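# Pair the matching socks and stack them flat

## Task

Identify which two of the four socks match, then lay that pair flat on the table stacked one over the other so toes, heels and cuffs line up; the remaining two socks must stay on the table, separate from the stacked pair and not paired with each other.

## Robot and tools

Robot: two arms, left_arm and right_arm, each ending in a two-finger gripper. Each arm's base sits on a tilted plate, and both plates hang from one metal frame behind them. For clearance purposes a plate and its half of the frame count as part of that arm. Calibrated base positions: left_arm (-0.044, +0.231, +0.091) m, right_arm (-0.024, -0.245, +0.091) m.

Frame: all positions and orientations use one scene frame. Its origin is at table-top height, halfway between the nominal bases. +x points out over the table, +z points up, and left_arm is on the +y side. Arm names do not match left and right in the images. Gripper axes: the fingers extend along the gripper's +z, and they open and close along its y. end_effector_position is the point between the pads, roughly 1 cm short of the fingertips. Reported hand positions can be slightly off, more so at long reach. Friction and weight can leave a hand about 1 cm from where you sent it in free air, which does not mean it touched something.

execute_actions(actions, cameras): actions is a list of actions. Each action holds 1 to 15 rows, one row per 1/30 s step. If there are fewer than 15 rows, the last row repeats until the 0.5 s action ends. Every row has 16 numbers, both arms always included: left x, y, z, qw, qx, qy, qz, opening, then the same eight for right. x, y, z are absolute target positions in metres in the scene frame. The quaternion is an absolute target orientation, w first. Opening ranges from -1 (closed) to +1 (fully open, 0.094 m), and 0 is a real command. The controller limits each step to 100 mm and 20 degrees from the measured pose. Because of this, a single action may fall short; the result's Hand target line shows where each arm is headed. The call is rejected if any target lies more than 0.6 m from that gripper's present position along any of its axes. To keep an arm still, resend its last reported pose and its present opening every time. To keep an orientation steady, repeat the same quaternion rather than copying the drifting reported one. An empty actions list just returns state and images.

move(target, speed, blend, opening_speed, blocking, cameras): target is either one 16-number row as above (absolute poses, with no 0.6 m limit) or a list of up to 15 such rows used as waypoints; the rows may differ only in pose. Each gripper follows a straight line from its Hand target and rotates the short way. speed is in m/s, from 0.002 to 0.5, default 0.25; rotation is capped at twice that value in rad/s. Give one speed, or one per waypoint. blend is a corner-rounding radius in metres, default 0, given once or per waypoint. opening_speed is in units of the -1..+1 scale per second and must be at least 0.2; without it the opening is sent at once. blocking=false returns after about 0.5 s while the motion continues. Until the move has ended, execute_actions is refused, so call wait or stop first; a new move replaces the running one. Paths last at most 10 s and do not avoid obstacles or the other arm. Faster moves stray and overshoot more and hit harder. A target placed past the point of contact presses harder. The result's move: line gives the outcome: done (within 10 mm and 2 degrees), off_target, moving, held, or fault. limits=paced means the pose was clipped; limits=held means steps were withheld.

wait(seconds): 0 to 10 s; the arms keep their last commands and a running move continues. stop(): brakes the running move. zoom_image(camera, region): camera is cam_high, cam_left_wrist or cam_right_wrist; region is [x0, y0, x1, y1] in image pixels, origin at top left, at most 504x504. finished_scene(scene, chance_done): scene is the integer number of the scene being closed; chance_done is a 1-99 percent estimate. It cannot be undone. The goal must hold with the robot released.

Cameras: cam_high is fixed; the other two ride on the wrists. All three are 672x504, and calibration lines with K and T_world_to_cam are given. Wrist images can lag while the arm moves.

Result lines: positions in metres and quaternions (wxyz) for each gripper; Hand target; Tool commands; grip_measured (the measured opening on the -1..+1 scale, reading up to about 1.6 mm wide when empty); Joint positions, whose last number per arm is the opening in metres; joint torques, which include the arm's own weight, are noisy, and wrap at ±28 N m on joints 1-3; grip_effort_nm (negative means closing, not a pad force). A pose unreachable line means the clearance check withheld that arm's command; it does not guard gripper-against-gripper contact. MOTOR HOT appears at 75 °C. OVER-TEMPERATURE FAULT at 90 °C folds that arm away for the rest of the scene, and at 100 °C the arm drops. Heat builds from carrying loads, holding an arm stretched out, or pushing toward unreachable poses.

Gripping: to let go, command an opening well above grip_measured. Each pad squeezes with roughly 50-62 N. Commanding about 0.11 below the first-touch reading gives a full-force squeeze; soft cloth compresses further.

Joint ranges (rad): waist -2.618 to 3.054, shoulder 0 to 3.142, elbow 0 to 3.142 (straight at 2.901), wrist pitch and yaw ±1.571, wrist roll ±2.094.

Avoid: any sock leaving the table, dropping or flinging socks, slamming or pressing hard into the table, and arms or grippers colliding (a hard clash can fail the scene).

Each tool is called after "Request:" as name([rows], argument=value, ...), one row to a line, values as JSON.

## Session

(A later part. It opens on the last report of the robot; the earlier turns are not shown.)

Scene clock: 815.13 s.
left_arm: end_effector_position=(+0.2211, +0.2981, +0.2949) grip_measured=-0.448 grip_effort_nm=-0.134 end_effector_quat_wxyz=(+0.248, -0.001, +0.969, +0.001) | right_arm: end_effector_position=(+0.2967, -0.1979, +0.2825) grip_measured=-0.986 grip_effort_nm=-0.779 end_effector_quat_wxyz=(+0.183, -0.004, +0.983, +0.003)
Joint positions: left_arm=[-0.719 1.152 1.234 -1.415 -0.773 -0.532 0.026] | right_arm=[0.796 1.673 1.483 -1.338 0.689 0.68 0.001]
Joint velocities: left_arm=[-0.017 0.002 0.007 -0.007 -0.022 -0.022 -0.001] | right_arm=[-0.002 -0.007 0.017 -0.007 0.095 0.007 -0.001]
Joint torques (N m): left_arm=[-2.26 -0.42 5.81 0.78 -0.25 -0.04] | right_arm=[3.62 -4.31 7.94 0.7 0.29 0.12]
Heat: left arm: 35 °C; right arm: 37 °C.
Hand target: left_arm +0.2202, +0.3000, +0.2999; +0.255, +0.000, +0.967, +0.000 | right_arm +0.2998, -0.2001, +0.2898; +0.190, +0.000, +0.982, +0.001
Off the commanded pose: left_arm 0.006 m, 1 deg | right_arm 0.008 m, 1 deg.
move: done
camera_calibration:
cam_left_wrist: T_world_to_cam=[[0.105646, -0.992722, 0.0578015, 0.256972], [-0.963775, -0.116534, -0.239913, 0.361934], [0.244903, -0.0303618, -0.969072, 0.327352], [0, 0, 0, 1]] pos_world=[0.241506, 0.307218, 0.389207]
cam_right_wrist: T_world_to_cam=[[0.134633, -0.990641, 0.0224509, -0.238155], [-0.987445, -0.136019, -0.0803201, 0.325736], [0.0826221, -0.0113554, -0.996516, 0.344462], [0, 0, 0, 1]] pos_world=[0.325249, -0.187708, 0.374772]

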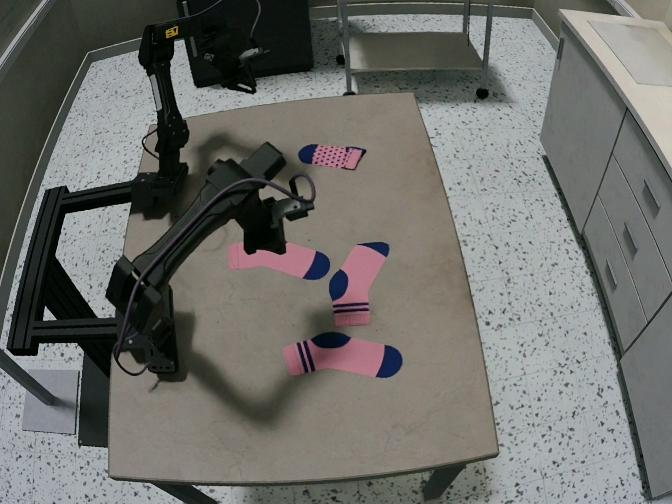

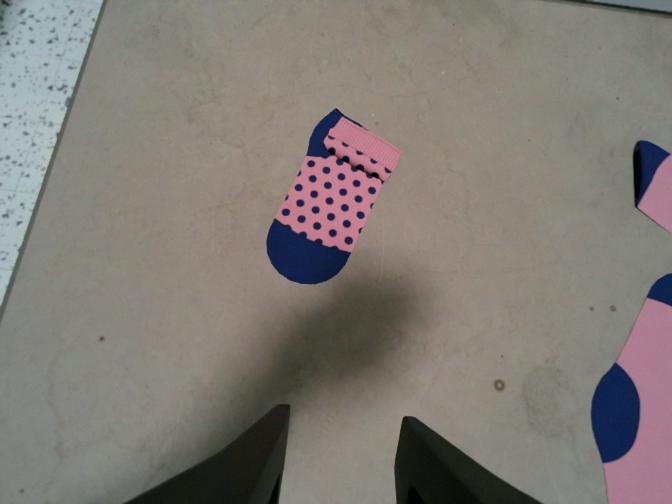

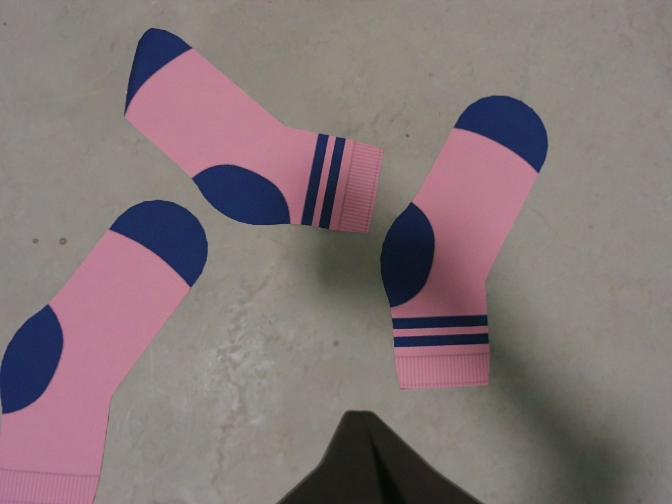

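Request:
move([
  [0.22,0.3,0.3,0.255,0,0.967,0,-0.45,0.385,-0.315,0.08,0,0,1,0,-1],
  [0.22,0.3,0.3,0.255,0,0.967,0,-0.45,0.385,-0.315,-0.008,0,0,1,0,-1],
  [0.22,0.3,0.3,0.255,0,0.967,0,-0.45,0.38,-0.38,-0.008,0,0,1,0,-1],
  [0.22,0.3,0.3,0.255,0,0.967,0,-0.45,0.385,-0.36,0.08,0,0,1,0,-1],
], speed=[0.25,0.06,0.05,0.1], cameras=[])

Request:
move([
  [0.22,0.3,0.3,0.255,0,0.967,0,-0.45,0.455,-0.07,0.08,0,0,1,0,-1],
  [0.22,0.3,0.3,0.255,0,0.967,0,-0.45,0.455,-0.07,-0.008,0,0,1,0,-1],
  [0.22,0.3,0.3,0.255,0,0.967,0,-0.45,0.425,-0.135,-0.008,0,0,1,0,-1],
  [0.22,0.3,0.3,0.255,0,0.967,0,-0.45,0.425,-0.12,0.08,0,0,1,0,-1],
  [0.22,0.3,0.3,0.255,0,0.967,0,-0.45,0.3,-0.2,0.29,0.19,0,0.982,0,-1],
], speed=[0.25,0.06,0.05,0.1,0.25])

Scene clock: 837.63 s.
left_arm: end_effector_position=(+0.2211, +0.2981, +0.2949) grip_measured=-0.448 grip_effort_nm=-0.139 end_effector_quat_wxyz=(+0.248, -0.001, +0.969, +0.001) | right_arm: end_effector_position=(+0.3786, -0.3589, +0.0612) grip_measured=-0.986 grip_effort_nm=-0.769 end_effector_quat_wxyz=(-0.021, -0.007, +1.000, -0.007)
Joint positions: left_arm=[-0.719 1.152 1.234 -1.415 -0.773 -0.532 0.026] | right_arm=[-0.045 1.999 1.541 -0.99 0.499 -0.075 0.001]
Joint velocities: left_arm=[-0.007 -0.002 0.007 -0.022 -0.037 -0.037 -0.001] | right_arm=[-0.002 0.002 0.027 -0.051 -0.037 0.037 0]
Joint torques (N m): left_arm=[-2.17 -0.59 5.81 0.78 -0.2 -0.06] | right_arm=[5.9 -13.39 6.74 0.13 0.1 0.08]
Heat: left arm: 35 °C; right arm: 36 °C.
Hand target: left_arm +0.2202, +0.3000, +0.2999; +0.255, +0.000, +0.967, +0.000 | right_arm +0.3858, -0.3628, +0.0780; -0.003, -0.001, +1.000, -0.011
Off the commanded pose: left_arm 0.006 m, 1 deg | right_arm 0.020 m, 3 deg.
move: off_target (right_arm)
No camera images: "cameras" was empty.

Scene clock: 844.70 s.
left_arm: end_effector_position=(+0.2211, +0.2981, +0.2949) grip_measured=-0.448 grip_effort_nm=-0.134 end_effector_quat_wxyz=(+0.248, -0.001, +0.969, +0.001) | right_arm: end_effector_position=(+0.3022, -0.1956, +0.2921) grip_measured=-0.986 grip_effort_nm=-0.769 end_effector_quat_wxyz=(+0.194, +0.010, +0.981, +0.021)
Joint positions: left_arm=[-0.719 1.152 1.234 -1.415 -0.773 -0.532 0.026] | right_arm=[0.797 1.669 1.512 -1.326 0.679 0.686 0.001]
Joint velocities: left_arm=[-0.002 -0.002 -0.007 -0.007 -0.007 0.037 -0.001] | right_arm=[0.007 -0.002 -0.012 0.022 0.022 -0.037 -0.001]
Joint torques (N m): left_arm=[-2.15 -0.44 5.98 0.76 -0.22 -0.08] | right_arm=[4.1 -4.68 5.48 0.72 0.29 0.06]
Heat: left arm: 35 °C; right arm: 38 °C.
Hand target: left_arm +0.2202, +0.3000, +0.2999; +0.255, +0.000, +0.967, +0.000 | right_arm +0.2987, -0.1973, +0.2922; +0.193, +0.004, +0.981, +0.011
Off the commanded pose: left_arm 0.006 m, 1 deg | right_arm 0.005 m, 3 deg.
move: off_target (right_arm)
camera_calibration:
cam_left_wrist: T_world_to_cam=[[0.105646, -0.992722, 0.0578015, 0.256972], [-0.963775, -0.116534, -0.239913, 0.361934], [0.244903, -0.0303618, -0.969072, 0.327352], [0, 0, 0, 1]] pos_world=[0.241506, 0.307218, 0.389207]
cam_right_wrist: T_world_to_cam=[[0.114122, -0.993345, -0.0155301, -0.220009], [-0.988073, -0.111862, -0.105819, 0.344621], [0.103378, 0.0274212, -0.994264, 0.354286], [0, 0, 0, 1]] pos_world=[0.328993, -0.18971, 0.385304]

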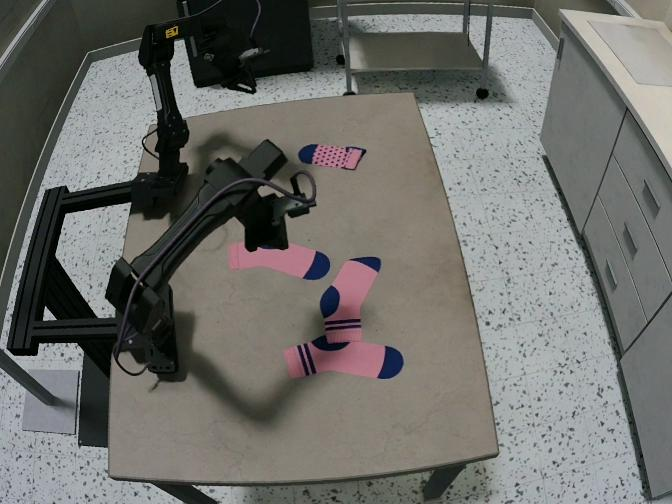

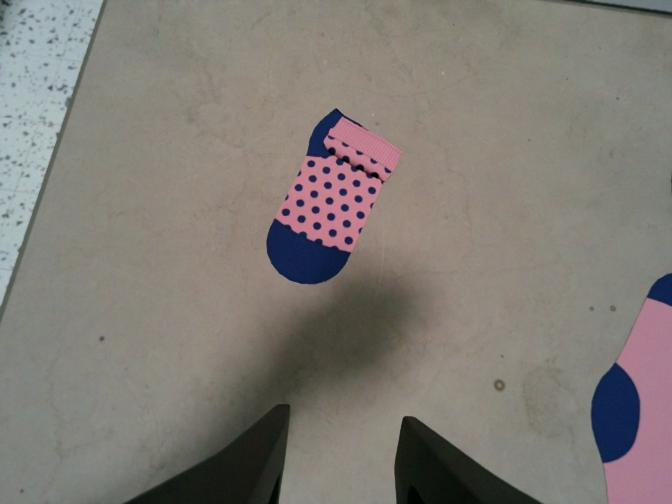

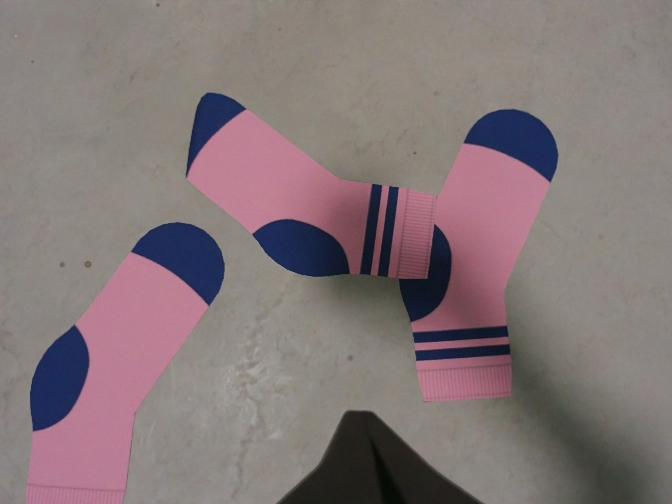

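Request:
move(target=[0.22,0.3,0.3,0.255,0,0.967,0,-0.45,0.467,-0.07,0.09,0,0.284,0.9588,0,0.1])

Scene clock: 854.27 s.
left_arm: end_effector_position=(+0.2211, +0.2981, +0.2949) grip_measured=-0.448 grip_effort_nm=-0.134 end_effector_quat_wxyz=(+0.248, -0.001, +0.969, +0.001) | right_arm: end_effector_position=(+0.4716, -0.0759, +0.0949) grip_measured=+0.098 grip_effort_nm=0.095 end_effector_quat_wxyz=(+0.029, +0.286, +0.957, +0.017)
Joint positions: left_arm=[-0.719 1.152 1.234 -1.415 -0.773 -0.532 0.026] | right_arm=[0.488 2.935 2.854 -1.536 0.512 1.066 0.052]
Joint velocities: left_arm=[0.007 -0.012 -0.007 -0.022 0.051 0.081 -0.001] | right_arm=[-0.002 0.002 -0.012 0.022 -0.007 -0.022 0.001]
Joint torques (N m): left_arm=[-2.02 -0.57 5.89 0.79 -0.22 -0.09] | right_arm=[7.54 -12.29 7.3 0.29 -0.03 0.1]
Heat: left arm: 34 °C; right arm: 37 °C.
Hand target: left_arm +0.2202, +0.3000, +0.2999; +0.255, +0.000, +0.967, +0.000 | right_arm +0.4662, -0.0704, +0.0882; +0.022, +0.282, +0.959, +0.012
Off the commanded pose: left_arm 0.006 m, 1 deg | right_arm 0.009 m, 4 deg.
elbow stopped short (right arm): the move would have taken joint 3 (elbow) straighter than the controller allows.
move: off_target (right_arm)
camera_calibration:
cam_left_wrist: T_world_to_cam=[[0.105646, -0.992722, 0.0578015, 0.256972], [-0.963775, -0.116534, -0.239913, 0.361934], [0.244903, -0.0303618, -0.969072, 0.327352], [0, 0, 0, 1]] pos_world=[0.241506, 0.307218, 0.389207]
cam_right_wrist: T_world_to_cam=[[-0.436346, -0.897435, -0.0649023, 0.148078], [-0.881476, 0.411881, 0.230983, 0.461999], [-0.18056, 0.157998, -0.970791, 0.278966], [0, 0, 0, 1]] pos_world=[0.522225, -0.101474, 0.173714]

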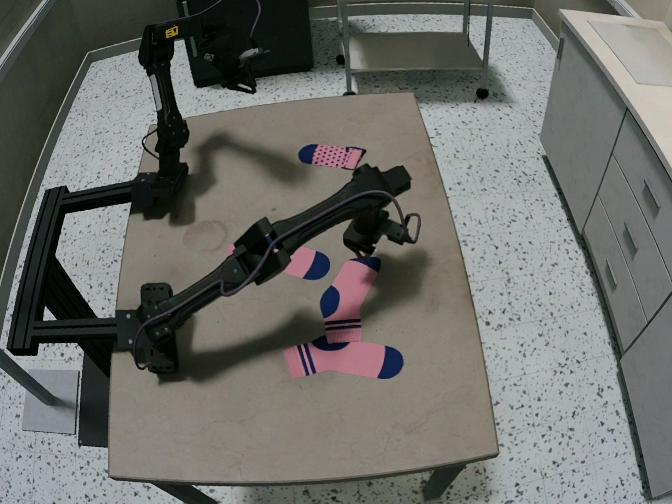

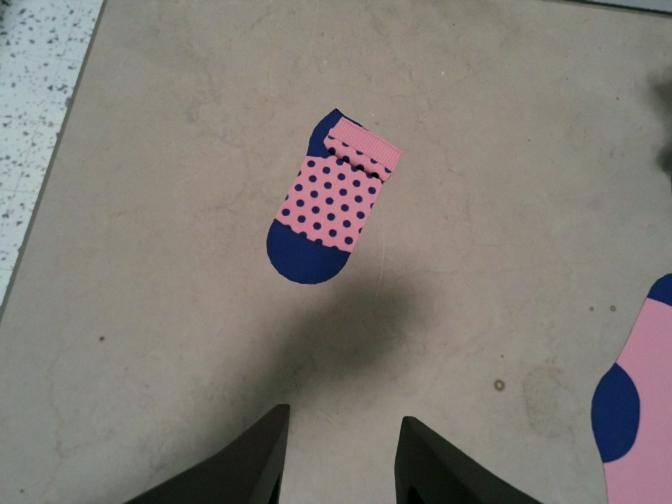

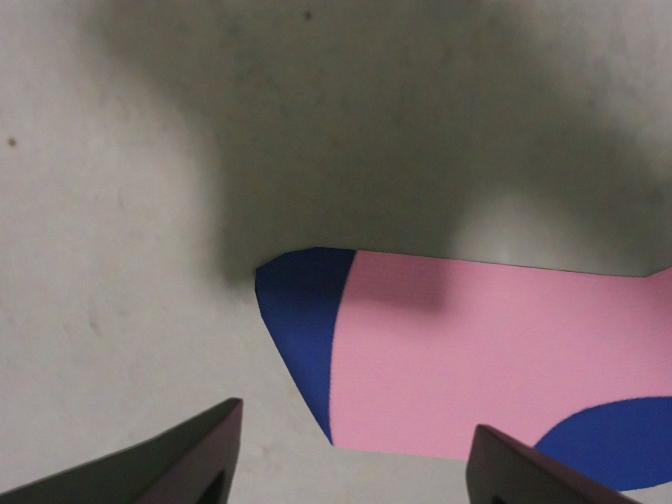

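Request:
move([
  [0.22,0.3,0.3,0.255,0,0.967,0,-0.45,0.441,-0.069,0.06,0,0.284,0.9588,0,0.1],
  [0.22,0.3,0.3,0.255,0,0.967,0,-0.45,0.441,-0.069,-0.02,0,0.284,0.9588,0,0.1],
], speed=[0.2,0.06])

Scene clock: 863.50 s.
left_arm: end_effector_position=(+0.2211, +0.2981, +0.2949) grip_measured=-0.448 grip_effort_nm=-0.134 end_effector_quat_wxyz=(+0.248, -0.001, +0.969, +0.001) | right_arm: end_effector_position=(+0.4396, -0.0639, +0.0189) grip_measured=+0.098 grip_effort_nm=0.081 end_effector_quat_wxyz=(+0.000, +0.272, +0.962, +0.005)
Joint positions: left_arm=[-0.719 1.152 1.234 -1.415 -0.773 -0.532 0.026] | right_arm=[0.454 2.794 2.269 -1.141 0.492 1.03 0.052]
Joint velocities: left_arm=[-0.022 -0.007 -0.002 -0.037 -0.081 -0.051 -0.001] | right_arm=[0.007 0.002 0.002 -0.051 0.007 -0.037 0]
Joint torques (N m): left_arm=[-2.06 -0.38 5.78 0.78 -0.2 -0.08] | right_arm=[3.59 -10.93 2.37 1.48 0.14 -0.15]
Heat: left arm: 34 °C; right arm: 39 °C.
Hand target: left_arm +0.2202, +0.3000, +0.2999; +0.255, +0.000, +0.967, +0.000 | right_arm +0.4400, -0.0696, -0.0181; -0.001, +0.284, +0.959, -0.003
Off the commanded pose: left_arm 0.006 m, 1 deg | right_arm 0.039 m, 2 deg.
move: off_target (right_arm)
camera_calibration:
cam_left_wrist: T_world_to_cam=[[0.105646, -0.992722, 0.0578015, 0.256972], [-0.963775, -0.116534, -0.239913, 0.361934], [0.244903, -0.0303618, -0.969072, 0.327352], [0, 0, 0, 1]] pos_world=[0.241506, 0.307218, 0.389207]
cam_right_wrist: T_world_to_cam=[[-0.410698, -0.911235, -0.0312649, 0.1271], [-0.878121, 0.386078, 0.282573, 0.442315], [-0.24542, 0.143507, -0.958736, 0.224884], [0, 0, 0, 1]] pos_world=[0.495797, -0.0872227, 0.0945922]

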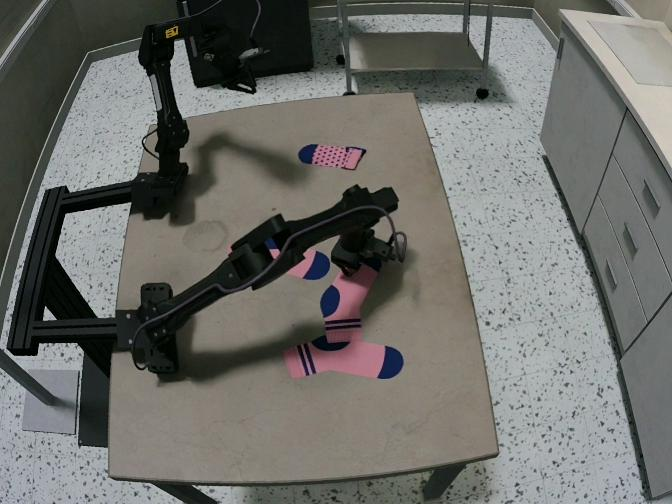

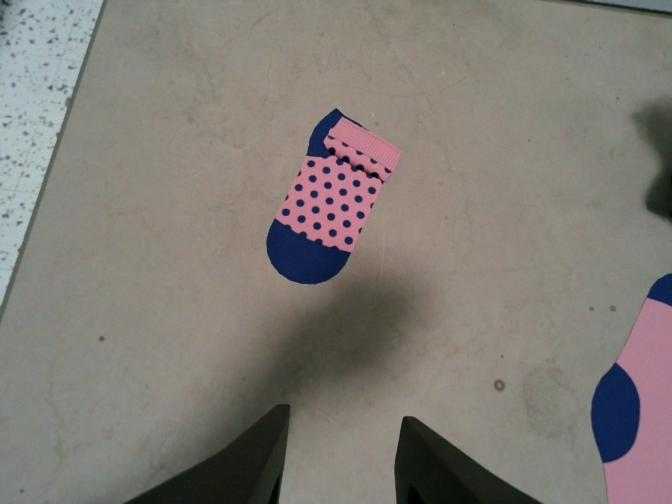

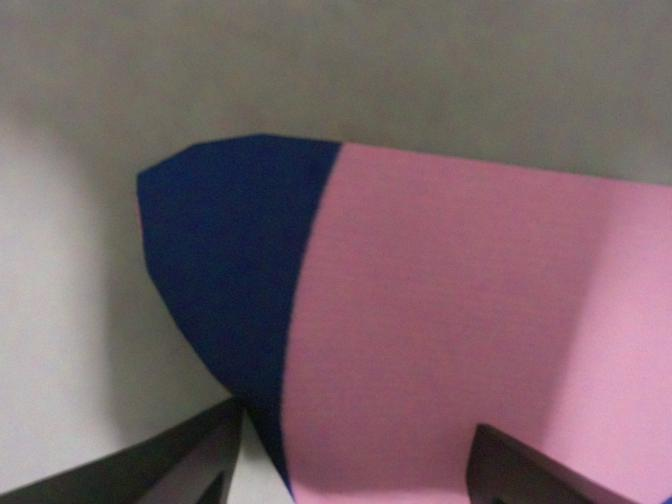

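Request:
move([
  [0.22,0.3,0.3,0.255,0,0.967,0,-0.45,0.441,-0.069,0.05,0,0.284,0.9588,0,0.1],
  [0.22,0.3,0.3,0.255,0,0.967,0,-0.45,0.453,-0.074,0.05,0,0.284,0.9588,0,0.1],
  [0.22,0.3,0.3,0.255,0,0.967,0,-0.45,0.453,-0.074,-0.02,0,0.284,0.9588,0,0.1],
], speed=[0.1,0.05,0.06], cameras=["cam_right_wrist"])

Scene clock: 873.03 s.
left_arm: end_effector_position=(+0.2211, +0.2981, +0.2949) grip_measured=-0.448 grip_effort_nm=-0.129 end_effector_quat_wxyz=(+0.248, -0.001, +0.969, +0.001) | right_arm: end_effector_position=(+0.4603, -0.0784, +0.0207) grip_measured=+0.098 grip_effort_nm=0.081 end_effector_quat_wxyz=(+0.010, +0.284, +0.959, +0.013)
Joint positions: left_arm=[-0.719 1.152 1.234 -1.415 -0.773 -0.532 0.026] | right_arm=[0.418 2.812 2.352 -1.16 0.496 1.002 0.052]
Joint velocities: left_arm=[0.002 0.002 -0.002 -0.022 0.007 0.051 0] | right_arm=[-0.007 -0.007 -0.012 -0.007 0.022 -0.066 0]
Joint torques (N m): left_arm=[-1.96 -0.53 5.83 0.8 -0.21 -0.07] | right_arm=[5.22 -10.28 2.14 1.28 0.09 -0.06]
Heat: left arm: 34 °C; right arm: 39 °C.
Hand target: left_arm +0.2202, +0.3000, +0.2999; +0.255, +0.000, +0.967, +0.000 | right_arm +0.4504, -0.0757, -0.0180; -0.002, +0.284, +0.959, -0.002
Off the commanded pose: left_arm 0.006 m, 1 deg | right_arm 0.042 m, 2 deg.
move: off_target (right_arm)
camera_calibration:
cam_right_wrist: T_world_to_cam=[[-0.433568, -0.899777, -0.0491972, 0.134291], [-0.873673, 0.406363, 0.267514, 0.465442], [-0.220711, 0.158968, -0.962297, 0.223761], [0, 0, 0, 1]] pos_world=[0.514256, -0.103877, 0.0974191]
Images, in order (width x height): cam_right_wrist 672x504.

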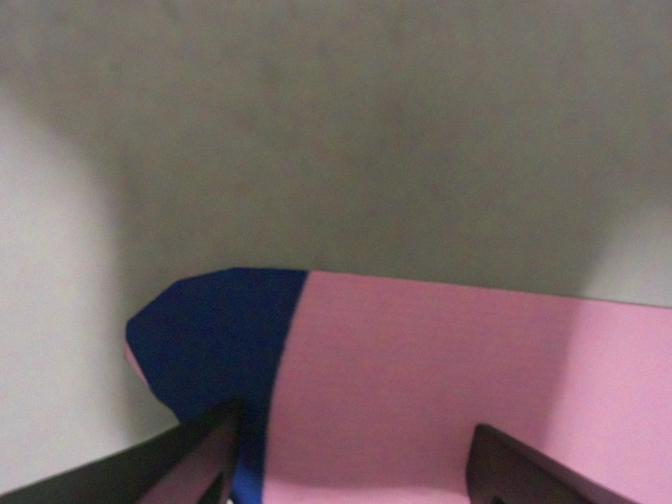

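Request:
move([
  [0.22,0.3,0.3,0.255,0,0.967,0,-0.45,0.453,-0.074,0.05,0,0.284,0.9588,0,0.1],
  [0.22,0.3,0.3,0.255,0,0.967,0,-0.45,0.445,-0.069,0.045,0,0.284,0.9588,0,0.1],
  [0.22,0.3,0.3,0.255,0,0.967,0,-0.45,0.445,-0.069,-0.02,0,0.284,0.9588,0,0.1],
], speed=[0.1,0.05,0.06], cameras=["cam_right_wrist"])

Scene clock: 879.33 s.
left_arm: end_effector_position=(+0.2211, +0.2981, +0.2949) grip_measured=-0.448 grip_effort_nm=-0.139 end_effector_quat_wxyz=(+0.248, -0.001, +0.969, +0.001) | right_arm: end_effector_position=(+0.4482, -0.0688, +0.0200) grip_measured=+0.098 grip_effort_nm=0.081 end_effector_quat_wxyz=(+0.007, +0.277, +0.961, +0.010)
Joint positions: left_arm=[-0.719 1.152 1.234 -1.415 -0.773 -0.532 0.026] | right_arm=[0.442 2.795 2.29 -1.137 0.495 1.019 0.052]
Joint velocities: left_arm=[-0.022 -0.012 -0.002 -0.022 -0.081 -0.051 0] | right_arm=[0.007 -0.002 0.012 -0.007 -0.022 -0.066 -0.001]
Joint torques (N m): left_arm=[-2.14 -0.55 5.81 0.77 -0.22 -0.04] | right_arm=[4.38 -10.52 2.15 1.34 0.08 -0.11]
Heat: left arm: 34 °C; right arm: 39 °C.
Hand target: left_arm +0.2202, +0.3000, +0.2999; +0.255, +0.000, +0.967, +0.000 | right_arm +0.4427, -0.0700, -0.0182; -0.001, +0.284, +0.959, -0.001
Off the commanded pose: left_arm 0.006 m, 1 deg | right_arm 0.040 m, 2 deg.
move: off_target (right_arm)
camera_calibration:
cam_right_wrist: T_world_to_cam=[[-0.420767, -0.906196, -0.0419928, 0.131319], [-0.877667, 0.394937, 0.271525, 0.452099], [-0.229471, 0.151104, -0.961515, 0.222279], [0, 0, 0, 1]] pos_world=[0.503053, -0.0931368, 0.0964823]
Images, in order (width x height): cam_right_wrist 672x504.

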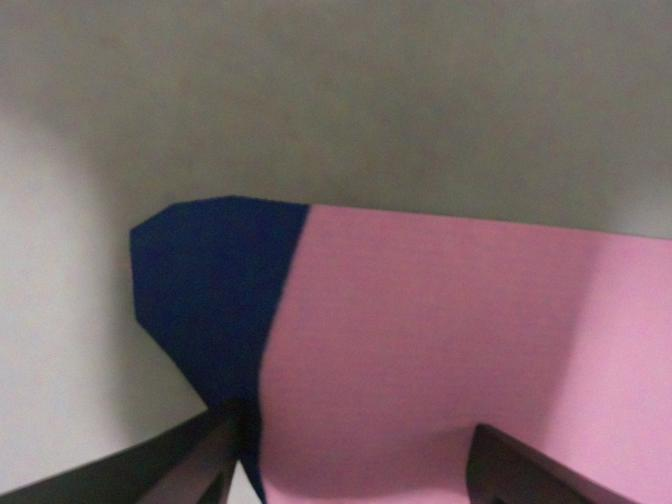

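Request:
move(target=[0.22,0.3,0.3,0.255,0,0.967,0,-0.45,0.445,-0.069,-0.02,0,0.284,0.9588,0,-0.8], opening_speed=0.8, cameras=[])

Request:
move(target=[0.22,0.3,0.3,0.255,0,0.967,0,-0.45,0.445,-0.069,-0.02,0,0.284,0.9588,0,-1], opening_speed=0.5, cameras=["cam_right_wrist"])

Scene clock: 883.80 s.
left_arm: end_effector_position=(+0.2211, +0.2981, +0.2949) grip_measured=-0.448 grip_effort_nm=-0.134 end_effector_quat_wxyz=(+0.248, -0.001, +0.969, +0.001) | right_arm: end_effector_position=(+0.4584, -0.0613, +0.0207) grip_measured=-0.797 grip_effort_nm=-0.188 end_effector_quat_wxyz=(+0.022, +0.288, +0.957, +0.032)
Joint positions: left_arm=[-0.719 1.152 1.234 -1.415 -0.773 -0.532 0.026] | right_arm=[0.442 2.788 2.276 -1.071 0.481 1.015 0.01]
Joint velocities: left_arm=[0.012 -0.002 0.002 0.022 -0.051 0.037 0] | right_arm=[-0.007 -0.002 -0.007 0.051 0.051 -0.051 0.001]
Joint torques (N m): left_arm=[-2.17 -0.43 5.83 0.81 -0.22 -0.08] | right_arm=[4.42 -9.92 3.49 0.71 0.21 -0.07]
Heat: left arm: 34 °C; right arm: 38 °C.
Hand target: left_arm +0.2202, +0.3000, +0.2999; +0.255, +0.000, +0.967, +0.000 | right_arm +0.4434, -0.0695, -0.0180; -0.001, +0.283, +0.959, +0.000
Off the commanded pose: left_arm 0.006 m, 1 deg | right_arm 0.043 m, 4 deg.
move: off_target (right_arm)
No camera images: "cameras" was empty.

Scene clock: 884.50 s.
left_arm: end_effector_position=(+0.2211, +0.2981, +0.2949) grip_measured=-0.448 grip_effort_nm=-0.129 end_effector_quat_wxyz=(+0.248, -0.001, +0.969, +0.001) | right_arm: end_effector_position=(+0.4590, -0.0608, +0.0207) grip_measured=-0.944 grip_effort_nm=-1.013 end_effector_quat_wxyz=(+0.022, +0.289, +0.956, +0.034)
Joint positions: left_arm=[-0.719 1.152 1.234 -1.415 -0.773 -0.532 0.026] | right_arm=[0.442 2.788 2.276 -1.067 0.48 1.015 0.003]
Joint velocities: left_arm=[0.017 -0.012 -0.012 -0.051 -0.007 -0.066 -0.001] | right_arm=[-0.007 0.012 -0.007 -0.081 0.022 -0.022 -0.001]
Joint torques (N m): left_arm=[-2.06 -0.69 6.01 0.8 -0.22 -0.09] | right_arm=[4.44 -9.92 3.44 0.7 0.23 -0.08]
Heat: left arm: 34 °C; right arm: 38 °C.
Hand target: left_arm +0.2202, +0.3000, +0.2999; +0.255, +0.000, +0.967, +0.000 | right_arm +0.4435, -0.0694, -0.0182; +0.000, +0.283, +0.959, +0.000
Off the commanded pose: left_arm 0.006 m, 1 deg | right_arm 0.044 m, 5 deg.
move: off_target (right_arm)
camera_calibration:
cam_right_wrist: T_world_to_cam=[[-0.440721, -0.892633, -0.094713, 0.154227], [-0.878593, 0.407338, 0.249298, 0.459815], [-0.183952, 0.193085, -0.963784, 0.205892], [0, 0, 0, 1]] pos_world=[0.509835, -0.0893862, 0.0984116]
Images, in order (width x height): cam_right_wrist 672x504.

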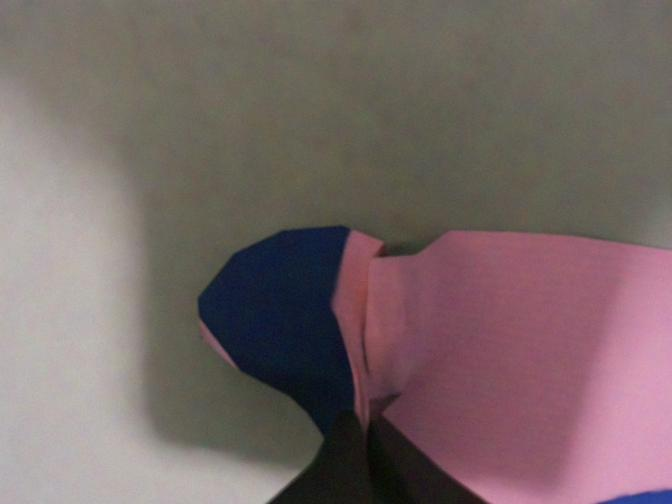

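Request:
move([
  [0.22,0.3,0.3,0.255,0,0.967,0,-0.45,0.43,-0.08,0.12,0,0.284,0.9588,0,-1],
  [0.22,0.3,0.3,0.255,0,0.967,0,-0.45,0.37,-0.12,0.28,0.1124,0.2816,0.9505,0.0663,-1],
  [0.22,0.3,0.3,0.255,0,0.967,0,-0.45,0.29,-0.3,0.28,0.1154,0.804,0.574,0.1057,-1],
], speed=[0.12,0.15,0.2], blend=0.03)

Scene clock: 897.40 s.
left_arm: end_effector_position=(+0.2211, +0.2981, +0.2949) grip_measured=-0.448 grip_effort_nm=-0.129 end_effector_quat_wxyz=(+0.248, -0.001, +0.969, +0.001) | right_arm: end_effector_position=(+0.2907, -0.3026, +0.2828) grip_measured=-0.952 grip_effort_nm=-1.048 end_effector_quat_wxyz=(+0.095, +0.756, +0.630, +0.152)
Joint positions: left_arm=[-0.719 1.152 1.234 -1.415 -0.773 -0.532 0.026] | right_arm=[0.523 1.39 1.414 -1.334 0.605 2.101 0.002]
Joint velocities: left_arm=[0.007 -0.002 -0.002 0.11 -0.037 0.051 0.001] | right_arm=[-0.007 -0.012 0.027 0.081 -0.007 0.007 0]
Joint torques (N m): left_arm=[-2.11 -0.59 6.05 0.79 -0.23 -0.08] | right_arm=[2.32 -4.27 4.16 1.13 0.01 0.08]
Heat: left arm: 34 °C; right arm: 38 °C.
Hand target: left_arm +0.2202, +0.3000, +0.2999; +0.255, +0.000, +0.967, +0.000 | right_arm +0.2886, -0.3026, +0.2806; +0.094, +0.758, +0.627, +0.154
Off the commanded pose: left_arm 0.006 m, 1 deg | right_arm 0.004 m, 10 deg.
joint sent to its limit (right arm) — joint 6 (wrist roll), upper limit. The joint targets are off in orientation, not in position.
move: off_target (right_arm)
camera_calibration:
cam_left_wrist: T_world_to_cam=[[0.105646, -0.992722, 0.0578015, 0.256972], [-0.963775, -0.116534, -0.239913, 0.361934], [0.244903, -0.0303618, -0.969072, 0.327352], [0, 0, 0, 1]] pos_world=[0.241506, 0.307218, 0.389207]
cam_right_wrist: T_world_to_cam=[[-0.9283, 0.0639848, -0.366285, 0.397037], [-0.0635745, 0.943266, 0.325896, 0.248765], [0.366356, 0.325816, -0.871566, 0.328316], [0, 0, 0, 1]] pos_world=[0.264104, -0.367027, 0.350506]

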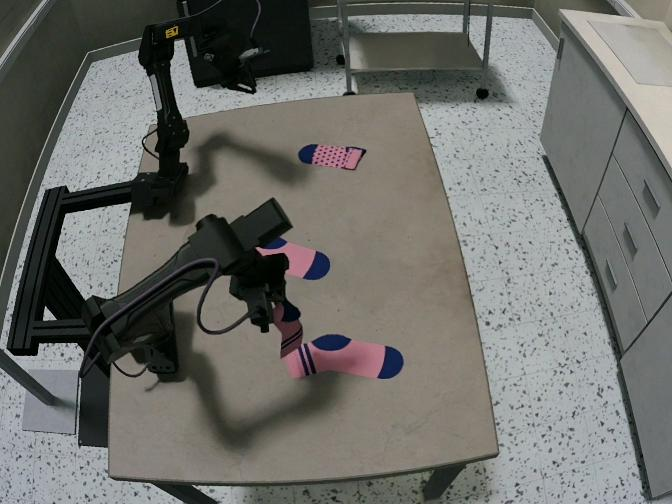

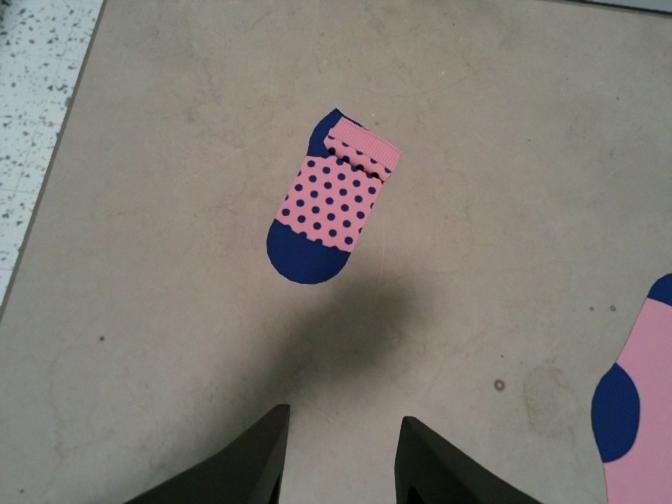

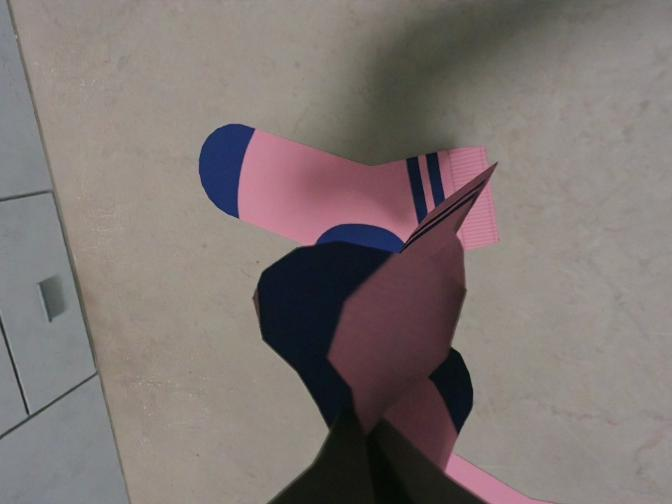

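Request:
move(target=[0.22,0.3,0.3,0.255,0,0.967,0,-0.45,0.258,-0.305,0.265,0.1154,0.804,0.574,0.1057,-1], speed=0.1)

Scene clock: 909.27 s.
left_arm: end_effector_position=(+0.2211, +0.2981, +0.2949) grip_measured=-0.448 grip_effort_nm=-0.144 end_effector_quat_wxyz=(+0.248, -0.001, +0.969, +0.001) | right_arm: end_effector_position=(+0.2612, -0.3079, +0.2657) grip_measured=-0.952 grip_effort_nm=-1.048 end_effector_quat_wxyz=(+0.089, +0.755, +0.632, +0.153)
Joint positions: left_arm=[-0.719 1.152 1.234 -1.415 -0.773 -0.532 0.026] | right_arm=[0.523 1.267 1.262 -1.309 0.592 2.101 0.002]
Joint velocities: left_arm=[0.002 0.002 -0.002 0.051 -0.051 -0.022 0] | right_arm=[-0.012 0.002 0.002 -0.022 -0.007 -0.022 0]
Joint torques (N m): left_arm=[-2.24 -0.58 5.89 0.81 -0.19 -0.05] | right_arm=[2.63 -3.44 4.16 1.15 -0.02 0.07]
Heat: left arm: 34 °C; right arm: 37 °C.
Hand target: left_arm +0.2202, +0.3000, +0.2999; +0.255, +0.000, +0.967, +0.000 | right_arm +0.2586, -0.3056, +0.2647; +0.088, +0.754, +0.631, +0.158
Off the commanded pose: left_arm 0.006 m, 1 deg | right_arm 0.004 m, 11 deg.
joint sent to its limit (right arm) — joint 6 (wrist roll), upper limit. The joint targets are off in orientation, not in position.
move: off_target (right_arm)
camera_calibration:
cam_left_wrist: T_world_to_cam=[[0.105646, -0.992722, 0.0578015, 0.256972], [-0.963775, -0.116534, -0.239913, 0.361934], [0.244903, -0.0303618, -0.969072, 0.327352], [0, 0, 0, 1]] pos_world=[0.241506, 0.307218, 0.389207]
cam_right_wrist: T_world_to_cam=[[-0.9314, 0.0617961, -0.358713, 0.361863], [-0.066814, 0.939714, 0.335369, 0.254604], [0.357812, 0.33633, -0.871121, 0.331276], [0, 0, 0, 1]] pos_world=[0.235516, -0.373035, 0.333]

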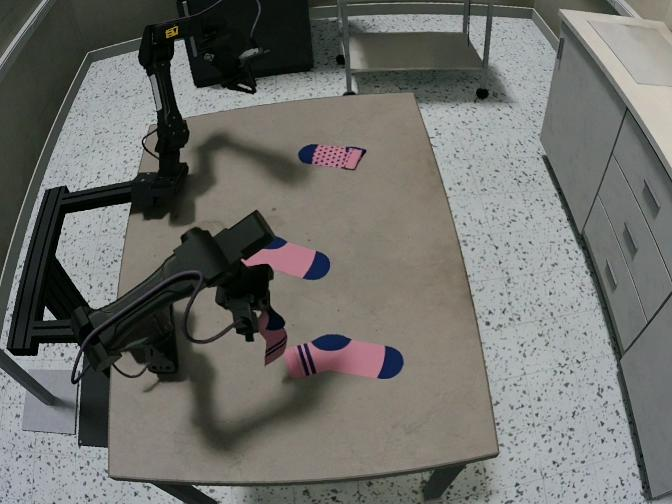

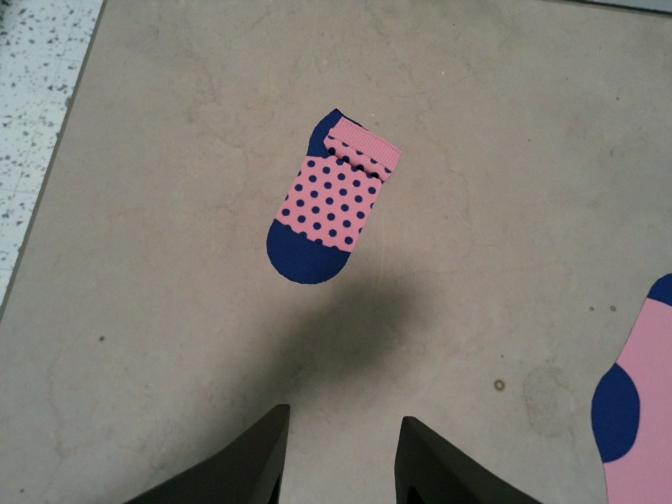

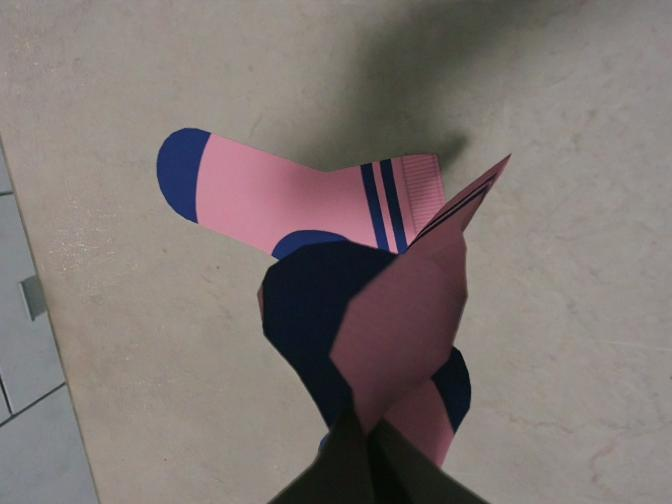

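Request:
move([
  [0.22,0.3,0.3,0.255,0,0.967,0,-0.45,0.265,-0.306,0.21,0.1154,0.804,0.574,0.1057,-1],
  [0.22,0.3,0.3,0.255,0,0.967,0,-0.45,0.285,-0.308,0.17,0.0643,0.811,0.579,0.0589,-1],
  [0.22,0.3,0.3,0.255,0,0.967,0,-0.45,0.345,-0.314,0.14,0.0643,0.811,0.579,0.0589,-1],
  [0.22,0.3,0.3,0.255,0,0.967,0,-0.45,0.415,-0.32,0.095,0.0322,0.813,0.5805,0.0295,-1],
  [0.22,0.3,0.3,0.255,0,0.967,0,-0.45,0.45,-0.32,0.04,0,0.814,0.581,0,-1],
], speed=0.1, blend=[0.02,0.02,0.02,0.02,0])

Scene clock: 920.20 s.
left_arm: end_effector_position=(+0.2211, +0.2981, +0.2949) grip_measured=-0.448 grip_effort_nm=-0.134 end_effector_quat_wxyz=(+0.248, -0.001, +0.969, +0.001) | right_arm: end_effector_position=(+0.4509, -0.3234, +0.0423) grip_measured=-0.952 grip_effort_nm=-1.048 end_effector_quat_wxyz=(+0.012, +0.818, +0.576, +0.001)
Joint positions: left_arm=[-0.719 1.152 1.234 -1.415 -0.773 -0.532 0.026] | right_arm=[0.017 2.27 1.861 -1.007 0.509 1.892 0.002]
Joint velocities: left_arm=[0.002 0.022 0.007 -0.022 -0.007 0.022 0.001] | right_arm=[-0.007 -0.002 -0.022 -0.007 -0.022 -0.051 -0.001]
Joint torques (N m): left_arm=[-2 -0.34 6.01 0.84 -0.27 -0.08] | right_arm=[5.86 -10.84 7.21 0.12 -0.03 -0.07]
Heat: left arm: 34 °C; right arm: 36 °C.
Hand target: left_arm +0.2202, +0.3000, +0.2999; +0.255, +0.000, +0.967, +0.000 | right_arm +0.4511, -0.3203, +0.0388; +0.005, +0.812, +0.583, -0.005
Off the commanded pose: left_arm 0.006 m, 1 deg | right_arm 0.004 m, 2 deg.
move: done
camera_calibration:
cam_left_wrist: T_world_to_cam=[[0.105646, -0.992722, 0.0578015, 0.256972], [-0.963775, -0.116534, -0.239913, 0.361934], [0.244903, -0.0303618, -0.969072, 0.327352], [0, 0, 0, 1]] pos_world=[0.241506, 0.307218, 0.389207]
cam_right_wrist: T_world_to_cam=[[-0.975815, 0.214921, -0.0399298, 0.515468], [0.196751, 0.94311, 0.268018, 0.241908], [0.0952609, 0.25368, -0.962586, 0.169566], [0, 0, 0, 1]] pos_world=[0.439253, -0.381946, 0.118969]

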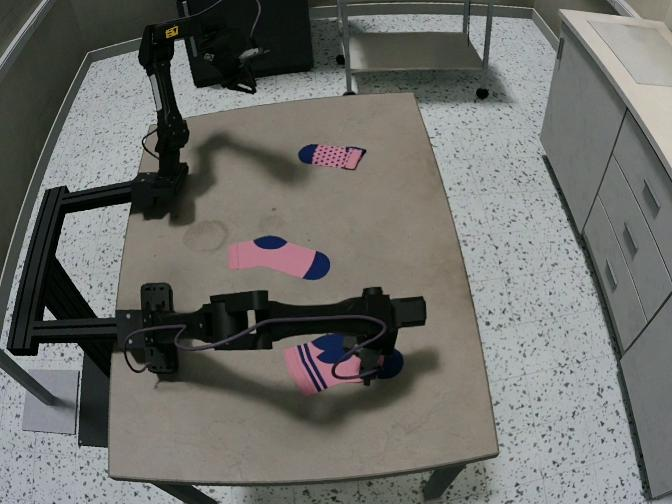

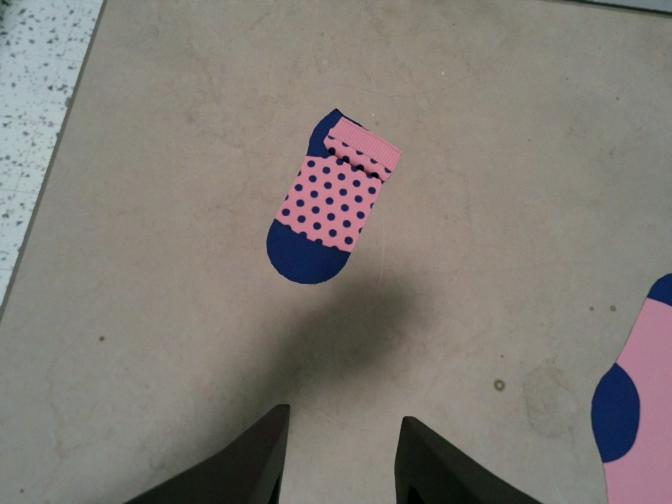

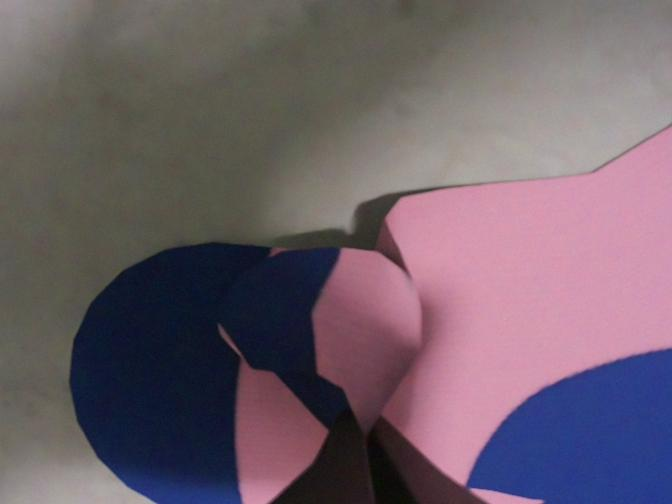

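Request:
zoom_image(camera="cam_high", region=[260, 310, 440, 410])

Scaled by 2.800.

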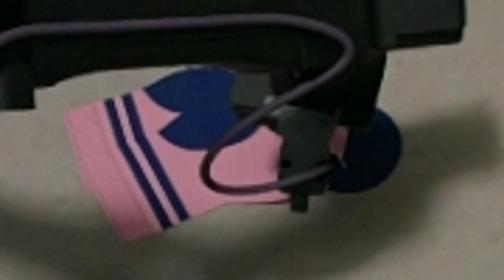

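Request:
move([
  [0.22,0.3,0.3,0.255,0,0.967,0,-0.45,0.449,-0.318,0.008,0,0.814,0.581,0,-1],
], speed=0.06, cameras=[])

Request:
move([
  [0.22,0.3,0.3,0.255,0,0.967,0,-0.45,0.449,-0.318,0.008,0,0.814,0.581,0,0],
], opening_speed=1, cameras=[])

Request:
move([
  [0.22,0.3,0.3,0.255,0,0.967,0,-0.45,0.447,-0.318,0.09,0,0.814,0.581,0,0],
  [0.22,0.3,0.3,0.255,0,0.967,0,-0.45,0.3,-0.2,0.29,0.19,0,0.982,0,0],
], speed=[0.08,0.25])

Scene clock: 931.33 s.
left_arm: end_effector_position=(+0.2211, +0.2981, +0.2949) grip_measured=-0.448 grip_effort_nm=-0.134 end_effector_quat_wxyz=(+0.248, -0.001, +0.969, +0.001) | right_arm: end_effector_position=(+0.4550, -0.3270, +0.0253) grip_measured=-0.952 grip_effort_nm=-1.053 end_effector_quat_wxyz=(+0.011, +0.820, +0.573, +0.009)
Joint positions: left_arm=[-0.719 1.152 1.234 -1.415 -0.773 -0.532 0.026] | right_arm=[-0.012 2.288 1.842 -0.941 0.492 1.861 0.002]
Joint velocities: left_arm=[-0.007 0.012 0.012 0.051 -0.051 0.051 -0.001] | right_arm=[-0.017 -0.002 -0.007 -0.022 -0.007 0.051 0]
Joint torques (N m): left_arm=[-2.22 -0.47 5.79 0.78 -0.23 -0.05] | right_arm=[5.48 -10.44 3.77 0.67 -0.05 -0.09]
Heat: left arm: 34 °C; right arm: 37 °C.
Hand target: left_arm +0.2202, +0.3000, +0.2999; +0.255, +0.000, +0.967, +0.000 | right_arm +0.4486, -0.3181, +0.0082; +0.000, +0.814, +0.581, -0.001
Off the commanded pose: left_arm 0.006 m, 1 deg | right_arm 0.020 m, 2 deg.
move: off_target (right_arm)
No camera images: "cameras" was empty.

Scene clock: 932.57 s.
left_arm: end_effector_position=(+0.2211, +0.2981, +0.2949) grip_measured=-0.448 grip_effort_nm=-0.144 end_effector_quat_wxyz=(+0.248, -0.001, +0.969, +0.001) | right_arm: end_effector_position=(+0.4572, -0.3267, +0.0254) grip_measured=-0.002 grip_effort_nm=0.100 end_effector_quat_wxyz=(+0.012, +0.821, +0.571, +0.013)
Joint positions: left_arm=[-0.719 1.152 1.234 -1.415 -0.773 -0.532 0.026] | right_arm=[-0.012 2.288 1.842 -0.932 0.49 1.86 0.047]
Joint velocities: left_arm=[0.002 -0.027 0.002 -0.007 -0.037 -0.007 0] | right_arm=[-0.012 -0.002 -0.017 -0.007 0.066 0.007 0]
Joint torques (N m): left_arm=[-1.95 -0.47 5.75 0.8 -0.22 -0.08] | right_arm=[5.57 -10.5 3.69 0.59 -0.04 -0.07]
Heat: left arm: 34 °C; right arm: 37 °C.
Hand target: left_arm +0.2202, +0.3000, +0.2999; +0.255, +0.000, +0.967, +0.000 | right_arm +0.4486, -0.3181, +0.0084; +0.000, +0.814, +0.581, +0.000
Off the commanded pose: left_arm 0.006 m, 1 deg | right_arm 0.021 m, 2 deg.
move: off_target (right_arm)
No camera images: "cameras" was empty.

Scene clock: 938.20 s.
left_arm: end_effector_position=(+0.2211, +0.2981, +0.2949) grip_measured=-0.448 grip_effort_nm=-0.129 end_effector_quat_wxyz=(+0.248, -0.001, +0.969, +0.001) | right_arm: end_effector_position=(+0.3027, -0.1934, +0.2841) grip_measured=-0.002 grip_effort_nm=0.095 end_effector_quat_wxyz=(+0.186, +0.011, +0.982, +0.010)
Joint positions: left_arm=[-0.719 1.152 1.234 -1.415 -0.773 -0.532 0.026] | right_arm=[0.792 1.691 1.504 -1.325 0.685 0.699 0.047]
Joint velocities: left_arm=[-0.017 -0.002 0.012 -0.051 0.051 -0.051 -0.001] | right_arm=[-0.002 -0.012 -0.012 0.022 0.007 -0.022 -0.001]
Joint torques (N m): left_arm=[-2.06 -0.46 5.98 0.77 -0.19 -0.05] | right_arm=[4.42 -6.87 5.85 0.73 0.22 -0.04]
Heat: left arm: 34 °C; right arm: 38 °C.
Hand target: left_arm +0.2202, +0.3000, +0.2999; +0.255, +0.000, +0.967, +0.000 | right_arm +0.2989, -0.1977, +0.2915; +0.193, +0.003, +0.981, +0.010
Off the commanded pose: left_arm 0.006 m, 1 deg | right_arm 0.009 m, 2 deg.
move: done
camera_calibration:
cam_left_wrist: T_world_to_cam=[[0.105646, -0.992722, 0.0578015, 0.256972], [-0.963775, -0.116534, -0.239913, 0.361934], [0.244903, -0.0303618, -0.969072, 0.327352], [0, 0, 0, 1]] pos_world=[0.241506, 0.307218, 0.389207]
cam_right_wrist: T_world_to_cam=[[0.107708, -0.994179, 0.00257313, -0.22136], [-0.990272, -0.107513, -0.0883298, 0.340998], [0.0880923, 0.00696572, -0.996088, 0.347461], [0, 0, 0, 1]] pos_world=[0.330915, -0.18583, 0.376792]

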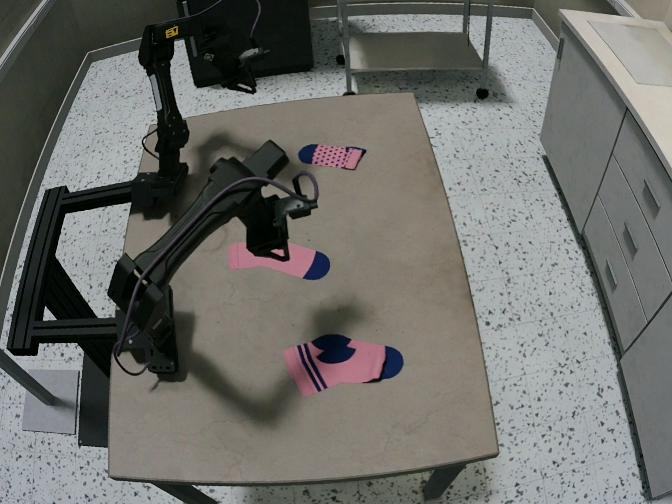

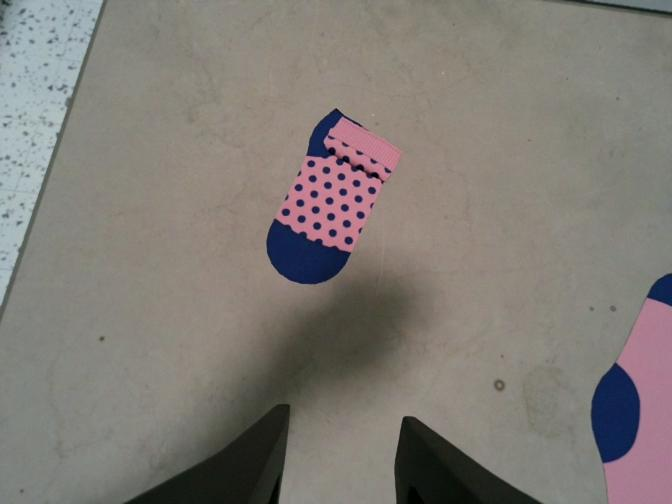

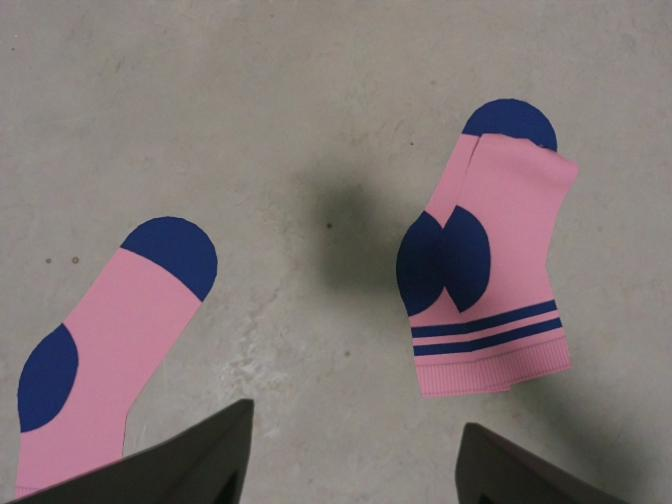

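Request:
zoom_image(camera="cam_right_wrist", region=[360, 70, 620, 410])

Scaled by 1.482.

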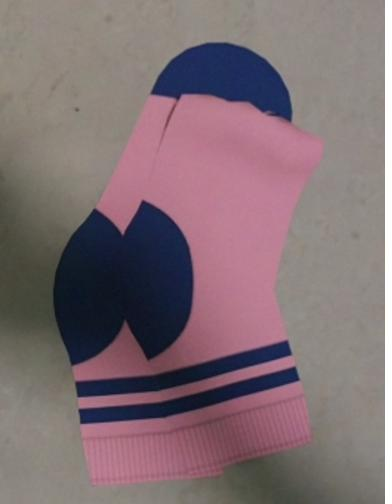

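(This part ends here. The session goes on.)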